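# Seat one blank on the fixture's locating pins

## Task

Set a single blank over both locating pins of the fixture so that it rests flat on the fixture's rest pads, and make sure the second blank does not end up on the fixture.

## Robot and tools

ROBOT. Two UR7e-type arms stand at a table. left_arm carries a Robotiq 2F-85 two-finger gripper. right_arm carries a magnet gripper: a round face with a rubber ring 48 mm across around a metal centre 31 mm across. It only attracts steel or iron. Each wrist has a camera: cam_left_wrist and cam_right_wrist, each 896x504 pixels.

FRAMES. The scene frame has its origin on the table top midway between the arms, +z up, +x out over the table, and left_arm on the +y side. Calibrated bases in the scene frame: left_arm at (+0.044, +0.386, +0.013) m, right_arm at (+0.039, -0.389, +0.013) m, each turned only slightly about z; up is +z in both. Every position, orientation, velocity, target and offset reported or sent for an arm is in that arm's own base frame. Rotations turn about the Hand target's position. Printed positions can be a few cm off, more at long reach.

THE 16-NUMBER ROW. One row always covers both arms, all values in [-1, 1]: 1-6 left_arm dx, dy, dz, rx, ry, rz; 7 left_gripper/position; 8 force_limit; 9 speed; 10-15 right_arm dx, dy, dz, rx, ry, rz; 16 right_tool/magnet. The six pose numbers per arm are offsets, not poses: they count from that arm's Hand target as it was when the action or move began, scaled so 1.0 is 0.6 m of travel or 180 degrees; rx, ry, rz form one rotation vector. All rows of one action, and all targets of one move, count from that same start. Six zeros ask the arm to go back to its Hand target. The gripper and magnet numbers are absolute settings: position +1 is open (85 mm), about -0.8 puts the pads together, -1 closes until blocked; force_limit sets grip strength; speed sets closing rate (about 20, 85, 150 mm/s at -1, 0, +1). magnet 1 turns the tool on, 0 off. Always repeat the last gripper and magnet values to keep them, since 0 is itself a command.

TOOLS.
- execute_actions(actions, cameras): actions is a list of actions; each action is a table of up to 15 rows, one per 1/30 s step, lasting 0.5 s, the last row held if the table is short. An empty list just returns state and images. cameras picks images ([] for none).
- move(target, speed, blend, stop_force, zero, blocking, cameras): straight-line paths toward one row or a list of up to 15 rows, all counted from the Hand targets at the start. speed in m/s, 0.002 to 3.6, default 0.25 (turning rate twice that in rad/s). blend in m rounds corners of a list. stop_force in N, 3 to 120, ends an arm's path when it feels that much push against its travel; unreliable while the end effector turns, and leave it out when backing away from a contact. zero (default true) re-zeroes the force sensing first. blocking=false returns early but cannot be combined with stop_force. Moves stop after 10 s total.
- wait(seconds 0 to 10), stop(), zoom_image(camera, region [x0, y0, x1, y1], at most 504 by 504 pixels), zero_wrist_force(arm), read_manual(section), finished_scene(scene 1 to 3), which ends the scene for good; the result must remain true with the robot gone.

RESULTS. Each arm shows end_effector_position (m), end_effector_quat_wxyz, velocities, Hand target (the commanded pose after clipping), Joint positions and torques, and Wrist force/torque in the end effector's own axes plus the peak since the last reading. Joint velocities reading within noise means the arm is still. left_arm: object_status 0 moving, 1 blocked while opening, 2 blocked while closing (a real grip), 3 reached the requested opening; position_measured in counts (3 open, about 130 at 40 mm, 230 closed). right_arm: magnet_out, magnet_back, part_present (1 when steel covers the centre within about 2.5 mm). A move adds a line: done, off_target, moving, held or fault, and limits such as paced or held.

GEOMETRY. The gripper's fingers point along its +z and close along its y; end_effector_position is the pad centre when closed, tips about 19 mm beyond. The magnet face point is the face centre, its z out of the face. Orientation commands are clipped to 32 degrees from the measured orientation each step. An arm may settle short of its Hand target; send the remaining gap as an offset.

CAUTIONS. Arms are stiff: ending even slightly beyond a firm contact can trigger a fault stop (net force near 150 N, or wrist torque 26.3 N m), freezing the arm for 10 s. With the magnet, stop just above touch and switch on a few mm over the part; light parts jump up to about 10 mm. Do not drop parts, release them while moving, slam or press hard, squeeze a part still resting on something, or let the arms touch each other. Anything leaving the table fails the task. Keep paths clear of an arm's own base, and avoid long stretched holds that heat motors. Loose objects may occasionally be nudged by outside pushes.

Each tool is called after ">>>" as name(argument=value, ...), one argument or row to a line, values as JSON.

## Session

>>> execute_actions(
  actions=[],
)

Scene clock: 0.00 s.
left_arm: end_effector_position=(+0.2958, +0.4978, +0.3319) position_measured=3 object_status=3 end_effector_quat_wxyz=(-0.106, +0.149, +0.983, -0.021) | right_arm: end_effector_position=(+0.4243, -0.0191, +0.3698) magnet_out=0 magnet_back=1 part_present=0 end_effector_quat_wxyz=(-0.446, +0.886, -0.026, +0.125)
Joint positions: left_arm=[0.739 -1.316 1.251 -1.336 -1.433 1.028] | right_arm=[-0.762 -1.764 1.874 -1.114 -0.744 -0.957]
Joint velocities: within noise
Joint torques (N m): no reading
Motor temperatures (°C): left_arm=[30 24 27 29 37 30] | right_arm=[35 31 30 44 32 38]
Wrist force (N): no reading
Wrist torque (N m): no reading
Wrist force, peak (N): no reading
Hand target: left_arm +0.2958, +0.4978, +0.3319; -0.106, +0.149, +0.983, -0.021 | right_arm +0.4243, -0.0191, +0.3698; -0.446, +0.886, -0.026, +0.125

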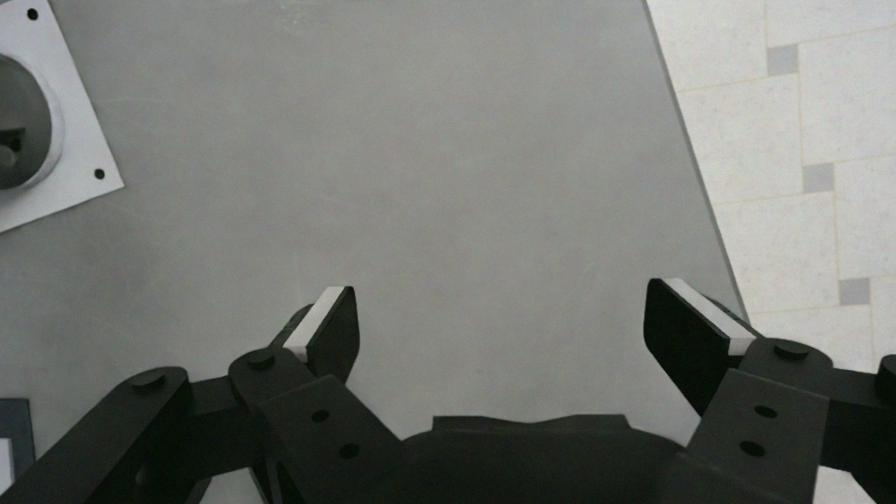

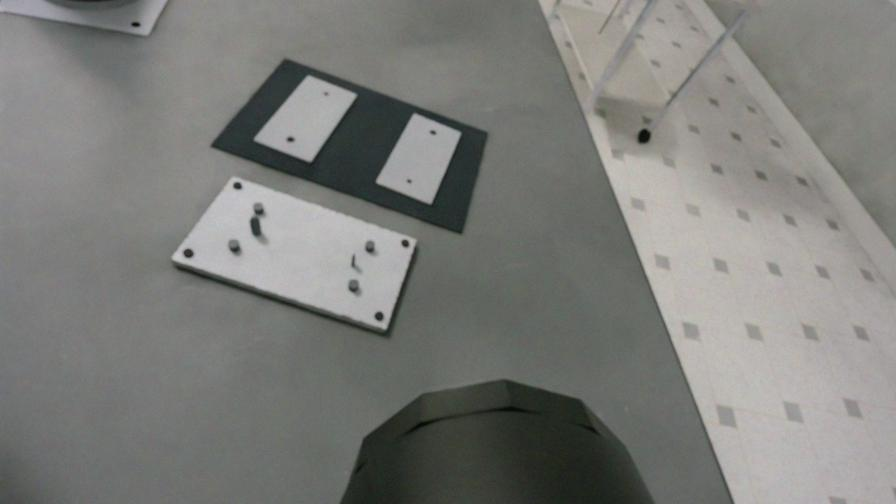

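>>> move(
  target=[0,0,0,0,0,0,1,1,1,0,0.58,0.05,-0.1645,0.293,-0.441,0],
  speed=0.5,
  cameras=["cam_right_wrist"],
)

Scene clock: 3.03 s.
left_arm: end_effector_position=(+0.2958, +0.4978, +0.3319) position_measured=3 object_status=3 end_effector_quat_wxyz=(-0.106, +0.149, +0.983, -0.021) | right_arm: end_effector_position=(+0.4243, +0.3289, +0.3998) magnet_out=0 magnet_back=1 part_present=0 end_effector_quat_wxyz=(+0.000, +0.706, -0.708, -0.001)
Joint positions: left_arm=[0.739 -1.316 1.251 -1.336 -1.433 1.028] | right_arm=[0.408 -1.504 1.475 -1.541 -1.57 1.981]
Joint velocities: within noise
Joint torques (N m): left_arm=[0.11 -38.23 -26.6 -2.09 0.78 0.16] | right_arm=[8.91 -19.86 -36.09 -1.14 -1.37 1.62]
Motor temperatures (°C): left_arm=[30 24 27 29 37 30] | right_arm=[35 31 30 44 32 38]
Wrist force (N): left_arm=[-0.1 -0.3 0.1] | right_arm=[-0.2 -0.6 -0.4]
Wrist torque (N m): left_arm=[-0.04 0.02 0.01] | right_arm=[0.07 -0.03 -0.19]
Wrist force, peak (N): left_arm=[0.1 0.3 0.1] | right_arm=[-1.1 -1.0 -0.6]
Hand target: left_arm +0.2958, +0.4978, +0.3319; -0.106, +0.149, +0.983, -0.021 | right_arm +0.4243, +0.3289, +0.3998; +0.000, +0.706, -0.708, -0.001
Off the commanded pose: left_arm 0.000 m, 0 deg | right_arm 0.000 m, 0 deg.
move: done
Images, in order (width x height): cam_right_wrist 896x504.

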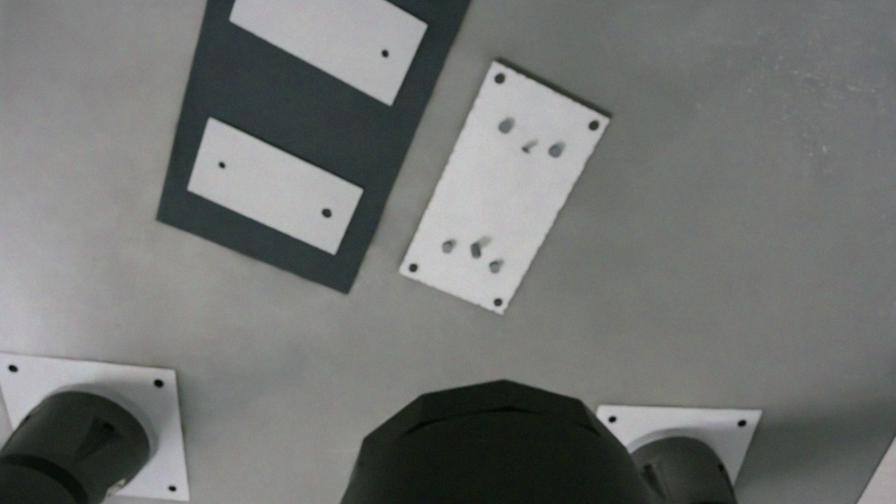

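>>> move(
  target=[0,0,0,0,0,0,1,1,1,-0.0742,-0.1048,-0.3732,0,0,-0.1258,0],
  speed=0.5,
  cameras=["cam_right_wrist"],
)

>>> zoom_image(
  camera="cam_right_wrist",
  region=[388, 40, 568, 220],
)

>>> zoom_image(
  camera="cam_right_wrist",
  region=[368, 230, 548, 410],
)

>>> move(
  target=[0,0,0,0,0,0,1,1,1,-0.0007,0.4048,-0.0667,0,0,0.4961,0],
  speed=0.5,
  cameras=["cam_right_wrist"],
)

>>> zoom_image(
  camera="cam_right_wrist",
  region=[388, 40, 568, 220],
)

>>> zoom_image(
  camera="cam_right_wrist",
  region=[368, 230, 548, 410],
)

Scene clock: 5.13 s.
left_arm: end_effector_position=(+0.2958, +0.4978, +0.3319) position_measured=3 object_status=3 end_effector_quat_wxyz=(-0.106, +0.149, +0.983, -0.021) | right_arm: end_effector_position=(+0.3798, +0.2660, +0.1759) magnet_out=0 magnet_back=1 part_present=0 end_effector_quat_wxyz=(+0.000, -0.554, +0.833, +0.001)
Joint positions: left_arm=[0.739 -1.316 1.251 -1.336 -1.433 1.028] | right_arm=[0.319 -1.535 2.109 -2.144 -1.57 2.287]
Joint velocities: within noise
Joint torques (N m): left_arm=[-2.46 -38.18 -26.37 -2.19 0.97 0.24] | right_arm=[-7.85 -14.76 -11.79 -4.78 -1.34 1.63]
Motor temperatures (°C): left_arm=[30 24 27 29 37 30] | right_arm=[35 31 30 44 32 38]
Wrist force (N): left_arm=[-0.1 0.1 0.2] | right_arm=[0.0 -1.0 -0.8]
Wrist torque (N m): left_arm=[0.02 0.01 0.00] | right_arm=[0.02 -0.06 -0.22]
Wrist force, peak (N): left_arm=[-0.2 -0.3 0.1] | right_arm=[-0.4 -1.3 -2.7]
Hand target: left_arm +0.2958, +0.4978, +0.3319; -0.106, +0.149, +0.983, -0.021 | right_arm +0.3798, +0.2660, +0.1759; +0.000, -0.554, +0.833, +0.001
Off the commanded pose: left_arm 0.000 m, 0 deg | right_arm 0.000 m, 0 deg.
move: done
Images, in order (width x height): cam_right_wrist 896x504.

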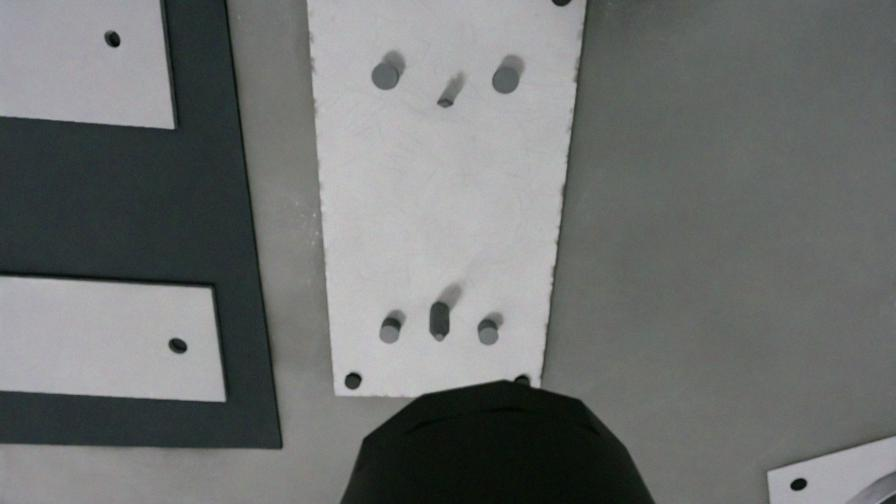

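Scaled by 2.800 from the camera's 896x504 image, which has a finer 1280x720 frame.

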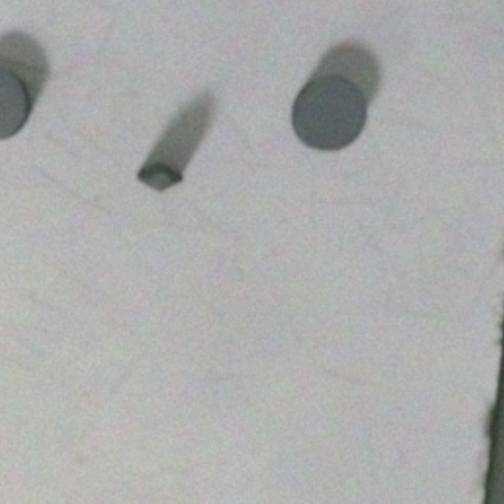

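Scaled by 2.800 from the camera's 896x504 image, which has a finer 1280x720 frame.

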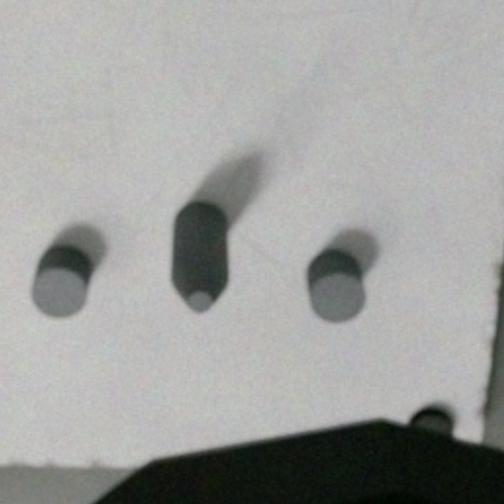

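Scene clock: 7.50 s.
left_arm: end_effector_position=(+0.2958, +0.4978, +0.3319) position_measured=3 object_status=3 end_effector_quat_wxyz=(-0.106, +0.149, +0.983, -0.021) | right_arm: end_effector_position=(+0.3794, +0.5089, +0.1359) magnet_out=0 magnet_back=1 part_present=0 end_effector_quat_wxyz=(+0.001, +0.979, -0.203, +0.000)
Joint positions: left_arm=[0.739 -1.316 1.251 -1.336 -1.433 1.028] | right_arm=[0.719 -1.109 1.671 -2.131 -1.571 1.128]
Joint velocities: within noise
Joint torques (N m): left_arm=[-1.46 -39.45 -26.37 -2.05 1.44 0.01] | right_arm=[7.03 -33.28 -30.89 -1.29 1.52 -2.06]
Motor temperatures (°C): left_arm=[30 24 27 29 37 30] | right_arm=[35 31 30 44 32 38]
Wrist force (N): left_arm=[-0.1 -0.1 0.0] | right_arm=[0.1 -1.0 -0.8]
Wrist torque (N m): left_arm=[-0.01 0.02 0.00] | right_arm=[0.05 -0.12 -0.21]
Wrist force, peak (N): left_arm=[-0.1 -0.1 0.3] | right_arm=[0.7 -1.3 -1.0]
Hand target: left_arm +0.2958, +0.4978, +0.3319; -0.106, +0.149, +0.983, -0.021 | right_arm +0.3794, +0.5089, +0.1359; +0.001, +0.979, -0.203, +0.000
Off the commanded pose: left_arm 0.000 m, 0 deg | right_arm 0.000 m, 0 deg.
move: done
Images, in order (width x height): cam_right_wrist 896x504.

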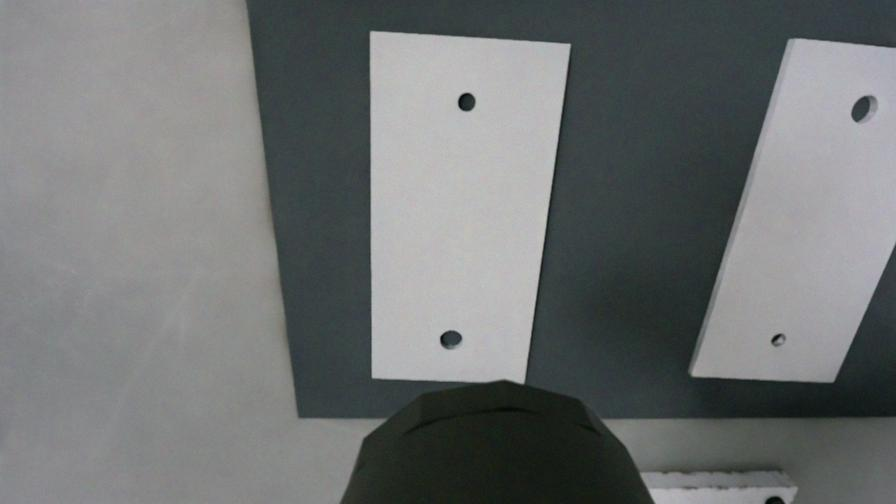

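Scaled by 2.800 from the camera's 896x504 image, which has a finer 1280x720 frame.

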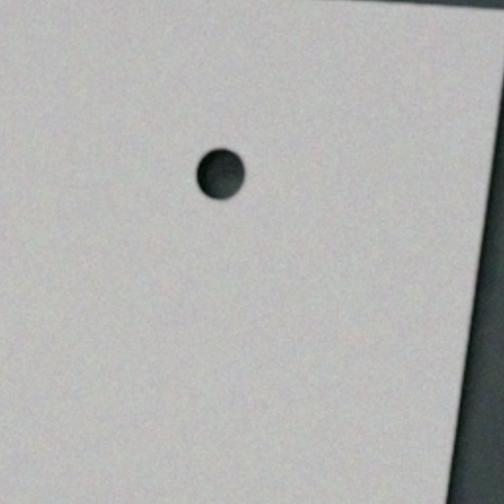

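Scaled by 2.800 from the camera's 896x504 image, which has a finer 1280x720 frame.

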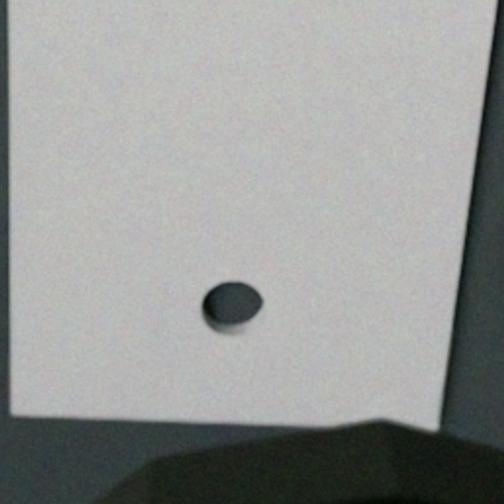

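>>> move(
  target=[0,0,0,0,0,0,1,1,1,0,0,-0.2133,0,0,0,0],
  speed=0.3,
  cameras=[],
)

>>> move(
  target=[0,0,0,0,0,0,1,1,1,0,0,-0.05,0,0,0,0],
  speed=0.005,
  stop_force=5,
  cameras=["cam_right_wrist"],
)

>>> execute_actions(
  actions=[
    [[0,0,0,0,0,0,1,1,1,0,0,0,0,0,0,1]],
  ],
  cameras=["cam_right_wrist"],
)

>>> zoom_image(
  camera="cam_right_wrist",
  region=[448, 100, 628, 280],
)

Scene clock: 9.43 s.
left_arm: end_effector_position=(+0.2958, +0.4978, +0.3319) position_measured=3 object_status=3 end_effector_quat_wxyz=(-0.106, +0.149, +0.983, -0.021) | right_arm: end_effector_position=(+0.3794, +0.5089, +0.0080) magnet_out=0 magnet_back=1 part_present=0 end_effector_quat_wxyz=(+0.001, +0.979, -0.203, +0.000) end_effector_velocity=(+0.001, +0.000, -0.002) end_effector_angular_velocity=(+0.000, +0.000, -0.001)
Joint positions: left_arm=[0.739 -1.316 1.251 -1.336 -1.433 1.028] | right_arm=[0.719 -0.913 1.755 -2.411 -1.571 1.128]
Joint velocities: left_arm=[within noise] | right_arm=[0 0.005 -0.002 -0.003 0 0.001]
Joint torques (N m): left_arm=[-3.18 -39.02 -26.75 -2.25 1.86 0.32] | right_arm=[7.96 -35.76 -27.17 -4.76 1.36 1.66]
Motor temperatures (°C): left_arm=[30 24 27 29 37 30] | right_arm=[35 31 30 44 32 38]
Wrist force (N): left_arm=[-0.1 0.1 -0.1] | right_arm=[0.5 -0.6 -0.3]
Wrist torque (N m): left_arm=[0.01 0.01 0.01] | right_arm=[0.10 -0.12 -0.22]
Wrist force, peak (N): left_arm=[-0.3 0.1 -0.1] | right_arm=[0.2 -0.9 -2.4]
Hand target: left_arm +0.2958, +0.4978, +0.3319; -0.106, +0.149, +0.983, -0.021 | right_arm +0.3794, +0.5089, +0.0079; +0.001, +0.979, -0.203, +0.000
Off the commanded pose: left_arm 0.000 m, 0 deg | right_arm 0.000 m, 0 deg.
move: done
No camera images: "cameras" was empty.

Scene clock: 13.37 s.
left_arm: end_effector_position=(+0.2958, +0.4978, +0.3319) position_measured=3 object_status=3 end_effector_quat_wxyz=(-0.106, +0.149, +0.983, -0.021) | right_arm: end_effector_position=(+0.3794, +0.5089, -0.0064) magnet_out=0 magnet_back=1 part_present=0 end_effector_quat_wxyz=(+0.001, +0.979, -0.203, +0.000)
Joint positions: left_arm=[0.739 -1.316 1.251 -1.336 -1.433 1.028] | right_arm=[0.719 -0.887 1.758 -2.44 -1.571 1.128]
Joint velocities: within noise
Joint torques (N m): left_arm=[-4.15 -40.5 -24.91 -1.76 1.41 -0.08] | right_arm=[7.38 -47.34 -13.2 -1.09 1.45 1.48]
Motor temperatures (°C): left_arm=[30 24 27 29 37 30] | right_arm=[35 31 30 44 32 38]
Wrist force (N): left_arm=[-0.1 0.1 0.1] | right_arm=[-0.4 2.9 -8.1]
Wrist torque (N m): left_arm=[0.01 0.01 0.00] | right_arm=[0.22 -0.03 -0.23]
Wrist force, peak (N): left_arm=[-0.1 -0.3 0.3] | right_arm=[-3.1 11.9 -19.4]
Hand target: left_arm +0.2958, +0.4978, +0.3319; -0.106, +0.149, +0.983, -0.021 | right_arm +0.3794, +0.5089, -0.0064; +0.001, +0.979, -0.203, +0.000 (not the last commanded pose)
Off the commanded pose: left_arm 0.000 m, 0 deg | right_arm 0.016 m, 0 deg.
move: contact (right_arm)
Images, in order (width x height): cam_right_wrist 896x504.

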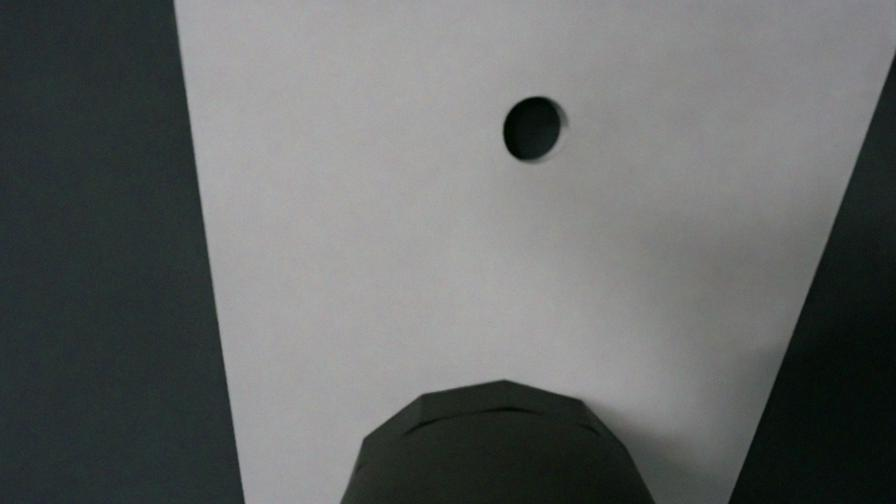

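Scene clock: 14.07 s.
left_arm: end_effector_position=(+0.2958, +0.4978, +0.3319) position_measured=3 object_status=3 end_effector_quat_wxyz=(-0.106, +0.149, +0.983, -0.021) | right_arm: end_effector_position=(+0.3794, +0.5089, -0.0064) magnet_out=1 magnet_back=0 part_present=1 end_effector_quat_wxyz=(+0.001, +0.979, -0.203, +0.000)
Joint positions: left_arm=[0.739 -1.316 1.251 -1.336 -1.433 1.028] | right_arm=[0.719 -0.887 1.758 -2.44 -1.571 1.128]
Joint velocities: within noise
Joint torques (N m): left_arm=[-4.67 -38.07 -26.77 -1.72 1.73 0.3] | right_arm=[6.24 -49.83 -18.62 -0.98 0.83 1.62]
Motor temperatures (°C): left_arm=[30 24 27 29 37 30] | right_arm=[35 31 30 44 31 38]
Wrist force (N): left_arm=[0.0 -0.1 0.1] | right_arm=[1.0 -2.1 -0.2]
Wrist torque (N m): left_arm=[-0.01 0.00 0.00] | right_arm=[0.40 0.05 -0.22]
Wrist force, peak (N): left_arm=[-0.2 0.1 0.3] | right_arm=[0.0 2.4 -7.1]
Hand target: left_arm +0.2958, +0.4978, +0.3319; -0.106, +0.149, +0.983, -0.021 | right_arm +0.3794, +0.5089, -0.0064; +0.001, +0.979, -0.203, +0.000
Off the commanded pose: left_arm 0.000 m, 0 deg | right_arm 0.000 m, 0 deg.
Images, in order (width x height): cam_right_wrist 896x504.

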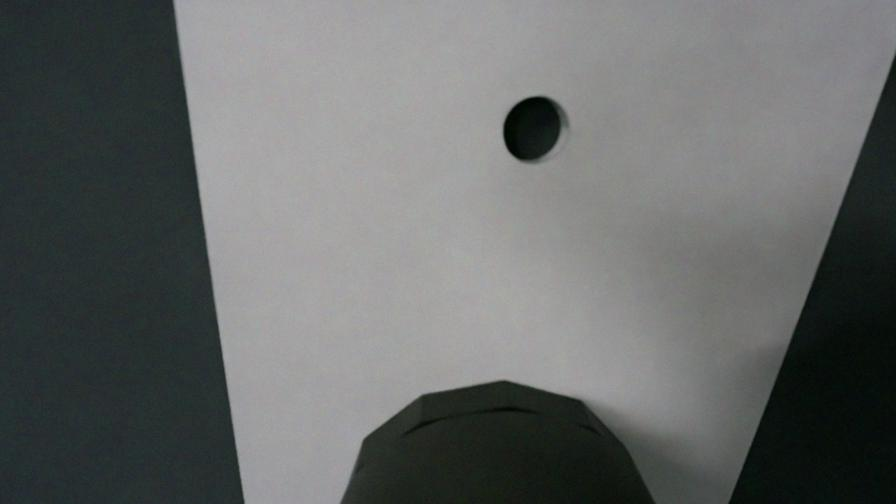

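Scaled by 2.800 from the camera's 896x504 image, which has a finer 1280x720 frame.

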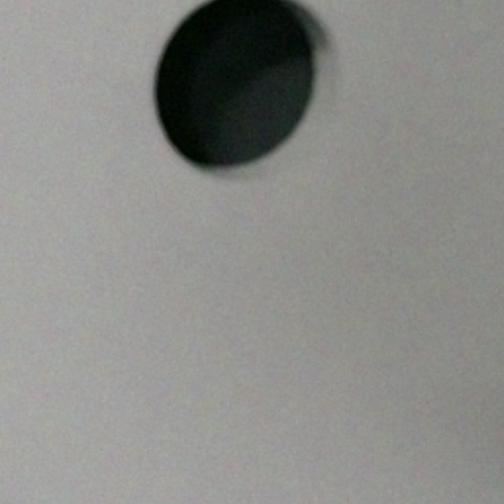

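>>> move(
  target=[
    [0,0,0,0,0,0,1,1,1,0,0,0.2,0,0,0,1],
    [0,0,0,0,0,0,1,1,1,0.0032,-0.393,0.2,0,0,-0.4883,1],
    [0,0,0,0,0,0,1,1,1,0.0032,-0.393,0.1023,0,0,-0.4883,1],
  ],
  speed=0.3,
  cameras=["cam_right_wrist"],
)

>>> zoom_image(
  camera="cam_right_wrist",
  region=[478, 70, 598, 190],
)

Scene clock: 18.47 s.
left_arm: end_effector_position=(+0.2958, +0.4978, +0.3319) position_measured=3 object_status=3 end_effector_quat_wxyz=(-0.106, +0.149, +0.983, -0.021) | right_arm: end_effector_position=(+0.3813, +0.2731, +0.0551) magnet_out=1 magnet_back=0 part_present=1 end_effector_quat_wxyz=(+0.000, -0.564, +0.826, +0.001)
Joint positions: left_arm=[0.739 -1.316 1.251 -1.336 -1.433 1.028] | right_arm=[0.333 -1.286 2.228 -2.512 -1.57 2.276]
Joint velocities: within noise
Joint torques (N m): left_arm=[-6.53 -39.23 -24.69 -1.54 1.53 0.11] | right_arm=[7.36 -21.97 -7.6 -5.18 -1.19 1.58]
Motor temperatures (°C): left_arm=[30 24 27 29 37 30] | right_arm=[35 31 30 44 31 38]
Wrist force (N): left_arm=[0.0 -0.1 0.0] | right_arm=[0.0 -0.6 3.3]
Wrist torque (N m): left_arm=[-0.01 0.01 0.00] | right_arm=[0.05 -0.07 -0.23]
Wrist force, peak (N): left_arm=[-0.2 0.0 -0.3] | right_arm=[0.3 -0.7 6.5]
Hand target: left_arm +0.2958, +0.4978, +0.3319; -0.106, +0.149, +0.983, -0.021 | right_arm +0.3813, +0.2731, +0.0550; +0.000, -0.564, +0.826, +0.001
Off the commanded pose: left_arm 0.000 m, 0 deg | right_arm 0.000 m, 0 deg.
move: done
Images, in order (width x height): cam_right_wrist 896x504.

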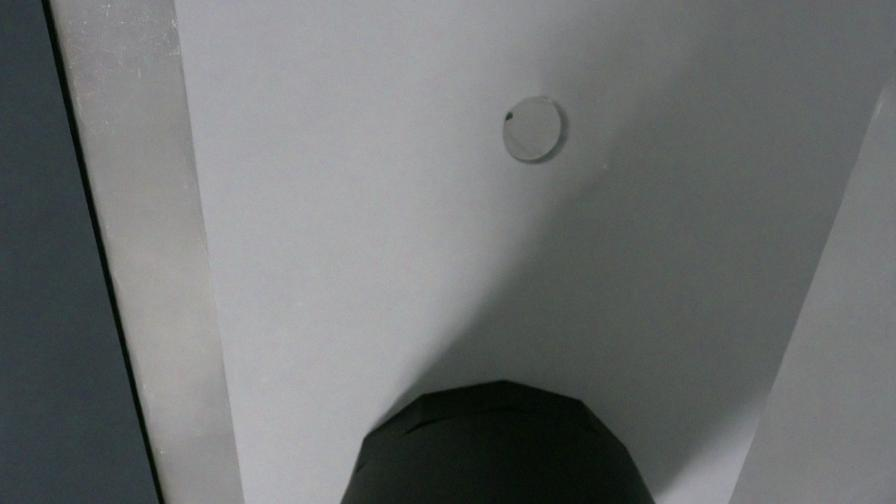

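Scaled by 4.200 from the camera's 896x504 image, which has a finer 1280x720 frame.

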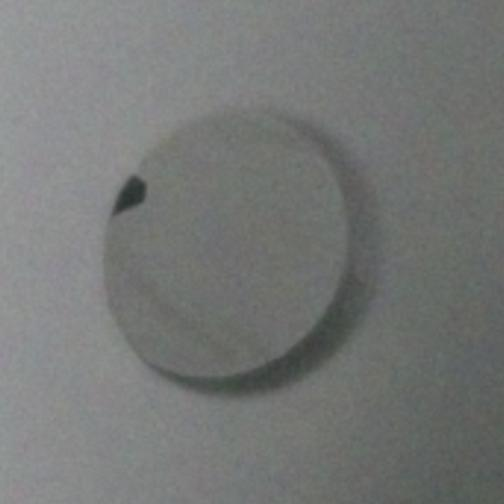

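>>> move(
  target=[0,0,0,0,0,0,1,1,1,0,0,-0.0217,0,0,0,1],
  speed=0.05,
  cameras=[],
)

>>> move(
  target=[0,0,0,0,0,0,1,1,1,0,0,-0.055,0,0,0,1],
  speed=0.006,
  stop_force=7,
  cameras=["cam_right_wrist"],
)

>>> zoom_image(
  camera="cam_right_wrist",
  region=[478, 70, 598, 190],
)

Scene clock: 19.53 s.
left_arm: end_effector_position=(+0.2958, +0.4978, +0.3319) position_measured=3 object_status=3 end_effector_quat_wxyz=(-0.106, +0.149, +0.983, -0.021) | right_arm: end_effector_position=(+0.3813, +0.2731, +0.0421) magnet_out=1 magnet_back=0 part_present=1 end_effector_quat_wxyz=(+0.000, -0.564, +0.826, +0.001) end_effector_velocity=(+0.001, +0.000, -0.001) end_effector_angular_velocity=(-0.001, -0.003, +0.000)
Joint positions: left_arm=[0.739 -1.316 1.251 -1.336 -1.433 1.028] | right_arm=[0.333 -1.254 2.236 -2.552 -1.57 2.276]
Joint velocities: left_arm=[within noise] | right_arm=[0 0.003 0 -0.005 -0.002 0]
Joint torques (N m): left_arm=[-7.55 -39.36 -26.1 -1.65 1.7 0.62] | right_arm=[5.81 -23.44 -6.76 -5.01 -0.49 1.19]
Motor temperatures (°C): left_arm=[30 24 27 29 37 30] | right_arm=[35 31 30 44 31 38]
Wrist force (N): left_arm=[0.0 0.2 -0.1] | right_arm=[0.1 -1.0 3.4]
Wrist torque (N m): left_arm=[0.03 0.01 0.00] | right_arm=[0.01 -0.08 -0.21]
Wrist force, peak (N): left_arm=[-0.3 0.1 -0.2] | right_arm=[0.1 -0.8 3.8]
Hand target: left_arm +0.2958, +0.4978, +0.3319; -0.106, +0.149, +0.983, -0.021 | right_arm +0.3813, +0.2731, +0.0420; +0.000, -0.564, +0.826, +0.001
Off the commanded pose: left_arm 0.000 m, 0 deg | right_arm 0.000 m, 0 deg.
move: done
No camera images: "cameras" was empty.

Scene clock: 25.77 s.
left_arm: end_effector_position=(+0.2958, +0.4978, +0.3319) position_measured=3 object_status=3 end_effector_quat_wxyz=(-0.106, +0.149, +0.983, -0.021) | right_arm: end_effector_position=(+0.3813, +0.2731, +0.0133) magnet_out=1 magnet_back=0 part_present=1 end_effector_quat_wxyz=(+0.000, -0.564, +0.826, +0.001)
Joint positions: left_arm=[0.739 -1.316 1.251 -1.336 -1.433 1.028] | right_arm=[0.333 -1.18 2.25 -2.64 -1.57 2.276]
Joint velocities: within noise
Joint torques (N m): left_arm=[-10.32 -40.44 -25.33 -1.06 1.17 0.2] | right_arm=[-1.82 -39.26 -18.97 -0.1 -1.33 1.4]
Motor temperatures (°C): left_arm=[30 24 27 29 37 30] | right_arm=[35 31 30 44 31 38]
Wrist force (N): left_arm=[-0.1 -0.1 0.0] | right_arm=[-13.9 -2.2 5.9]
Wrist torque (N m): left_arm=[-0.02 0.02 0.00] | right_arm=[0.32 0.06 -0.72]
Wrist force, peak (N): left_arm=[-0.3 -0.1 -0.2] | right_arm=[-5.6 7.5 -16.3]
Hand target: left_arm +0.2958, +0.4978, +0.3319; -0.106, +0.149, +0.983, -0.021 | right_arm +0.3813, +0.2731, +0.0133; +0.000, -0.564, +0.826, +0.001 (not the last commanded pose)
Off the commanded pose: left_arm 0.000 m, 0 deg | right_arm 0.004 m, 0 deg.
move: contact (right_arm)
Images, in order (width x height): cam_right_wrist 896x504.

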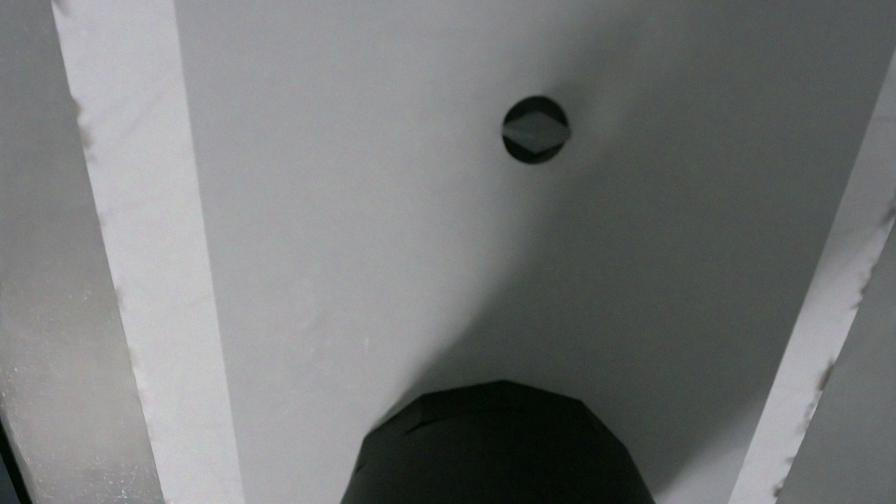

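Scaled by 4.200 from the camera's 896x504 image, which has a finer 1280x720 frame.

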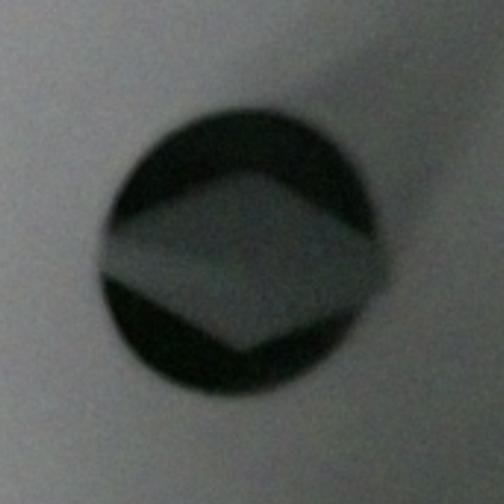

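Inserted at expected height. Firm press, release, lift.

>>> move(
  target=[0,0,0,0,0,0,1,1,1,0,0,-0.02,0,0,0,1],
  speed=0.004,
  stop_force=20,
  cameras=[],
)

>>> execute_actions(
  actions=[
    [[0,0,0,0,0,0,1,1,1,0,0,0,0,0,0,0]],
  ],
  cameras=[],
)

>>> move(
  target=[0,0,0,0,0,0,1,1,1,0,0,0.25,0,0,0,0],
  speed=0.2,
  cameras=["cam_right_wrist"],
)

Scene clock: 26.93 s.
left_arm: end_effector_position=(+0.2958, +0.4978, +0.3319) position_measured=3 object_status=3 end_effector_quat_wxyz=(-0.106, +0.149, +0.983, -0.021) | right_arm: end_effector_position=(+0.3814, +0.2731, +0.0131) magnet_out=1 magnet_back=0 part_present=1 end_effector_quat_wxyz=(+0.000, -0.564, +0.826, +0.001)
Joint positions: left_arm=[0.739 -1.316 1.251 -1.336 -1.433 1.028] | right_arm=[0.333 -1.18 2.25 -2.641 -1.57 2.276]
Joint velocities: within noise
Joint torques (N m): left_arm=[-9.2 -40.48 -25.14 -1.15 1.42 0.21] | right_arm=[-2.15 -32.31 -6.57 -0.51 -0.56 1.45]
Motor temperatures (°C): left_arm=[30 24 27 29 37 30] | right_arm=[35 31 30 44 31 38]
Wrist force (N): left_arm=[-0.1 -0.1 0.0] | right_arm=[-3.7 9.7 -17.2]
Wrist torque (N m): left_arm=[-0.02 0.02 0.00] | right_arm=[0.60 0.16 -0.61]
Wrist force, peak (N): left_arm=[-0.2 0.0 0.2] | right_arm=[4.1 15.9 -31.1]
Hand target: left_arm +0.2958, +0.4978, +0.3319; -0.106, +0.149, +0.983, -0.021 | right_arm +0.3814, +0.2731, +0.0131; +0.000, -0.564, +0.826, +0.001 (not the last commanded pose)
Off the commanded pose: left_arm 0.000 m, 0 deg | right_arm 0.012 m, 0 deg.
move: contact (right_arm)
No camera images: "cameras" was empty.

Scene clock: 27.63 s.
left_arm: end_effector_position=(+0.2958, +0.4978, +0.3319) position_measured=3 object_status=3 end_effector_quat_wxyz=(-0.106, +0.149, +0.983, -0.021) | right_arm: end_effector_position=(+0.3814, +0.2731, +0.0131) magnet_out=0 magnet_back=1 part_present=0 end_effector_quat_wxyz=(+0.000, -0.564, +0.826, +0.001)
Joint positions: left_arm=[0.739 -1.316 1.251 -1.336 -1.433 1.028] | right_arm=[0.333 -1.18 2.25 -2.641 -1.57 2.276]
Joint velocities: within noise
Joint torques (N m): left_arm=[-9.69 -40.73 -26.27 -1.16 1.65 0.28] | right_arm=[-2.06 -17.33 -4.01 -1.9 -0.74 1.52]
Motor temperatures (°C): left_arm=[30 24 27 29 37 30] | right_arm=[35 31 30 44 31 38]
Wrist force (N): left_arm=[-0.1 0.1 0.1] | right_arm=[0.7 12.5 -26.3]
Wrist torque (N m): left_arm=[0.01 0.02 0.01] | right_arm=[0.35 0.16 -0.37]
Wrist force, peak (N): left_arm=[-0.1 0.1 0.2] | right_arm=[0.7 12.6 -29.4]
Hand target: left_arm +0.2958, +0.4978, +0.3319; -0.106, +0.149, +0.983, -0.021 | right_arm +0.3814, +0.2731, +0.0131; +0.000, -0.564, +0.826, +0.001
Off the commanded pose: left_arm 0.000 m, 0 deg | right_arm 0.000 m, 0 deg.
No camera images: "cameras" was empty.

Scene clock: 29.10 s.
left_arm: end_effector_position=(+0.2958, +0.4978, +0.3319) position_measured=3 object_status=3 end_effector_quat_wxyz=(-0.106, +0.149, +0.983, -0.021) | right_arm: end_effector_position=(+0.3814, +0.2731, +0.1631) magnet_out=0 magnet_back=1 part_present=0 end_effector_quat_wxyz=(+0.000, -0.564, +0.826, +0.001)
Joint positions: left_arm=[0.739 -1.316 1.251 -1.336 -1.433 1.028] | right_arm=[0.333 -1.502 2.114 -2.182 -1.57 2.276]
Joint velocities: within noise
Joint torques (N m): left_arm=[-10.1 -41 -25.6 -1.1 1.41 0.33] | right_arm=[-7.96 -32.06 -30.38 -1.2 -0.99 -1.79]
Motor temperatures (°C): left_arm=[30 24 27 29 37 30] | right_arm=[35 31 30 44 31 38]
Wrist force (N): left_arm=[0.1 0.0 -0.1] | right_arm=[-0.3 -0.8 -0.6]
Wrist torque (N m): left_arm=[0.00 -0.01 0.00] | right_arm=[0.04 -0.04 -0.20]
Wrist force, peak (N): left_arm=[0.0 0.3 -0.2] | right_arm=[0.5 12.3 -27.6]
Hand target: left_arm +0.2958, +0.4978, +0.3319; -0.106, +0.149, +0.983, -0.021 | right_arm +0.3814, +0.2731, +0.1631; +0.000, -0.564, +0.826, +0.001
Off the commanded pose: left_arm 0.000 m, 0 deg | right_arm 0.000 m, 0 deg.
move: done
Images, in order (width x height): cam_right_wrist 896x504.

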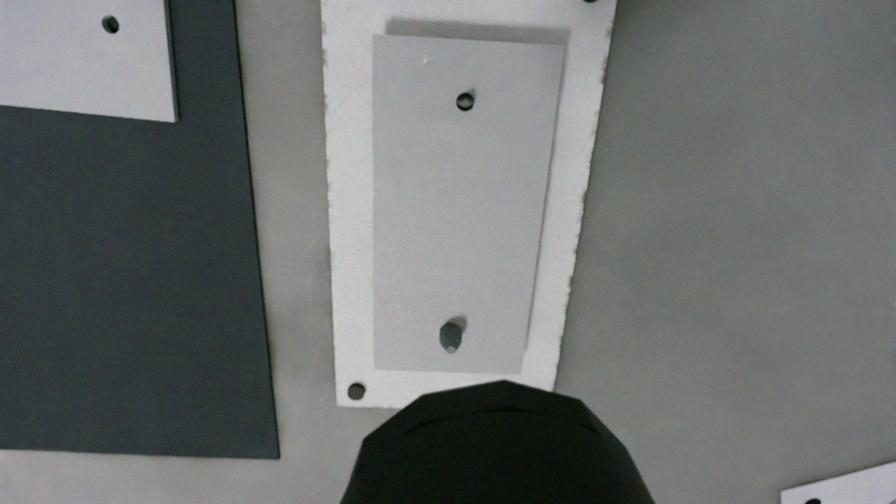

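>>> finished_scene(
  scene=3,
)

The scene is finished: the task was done.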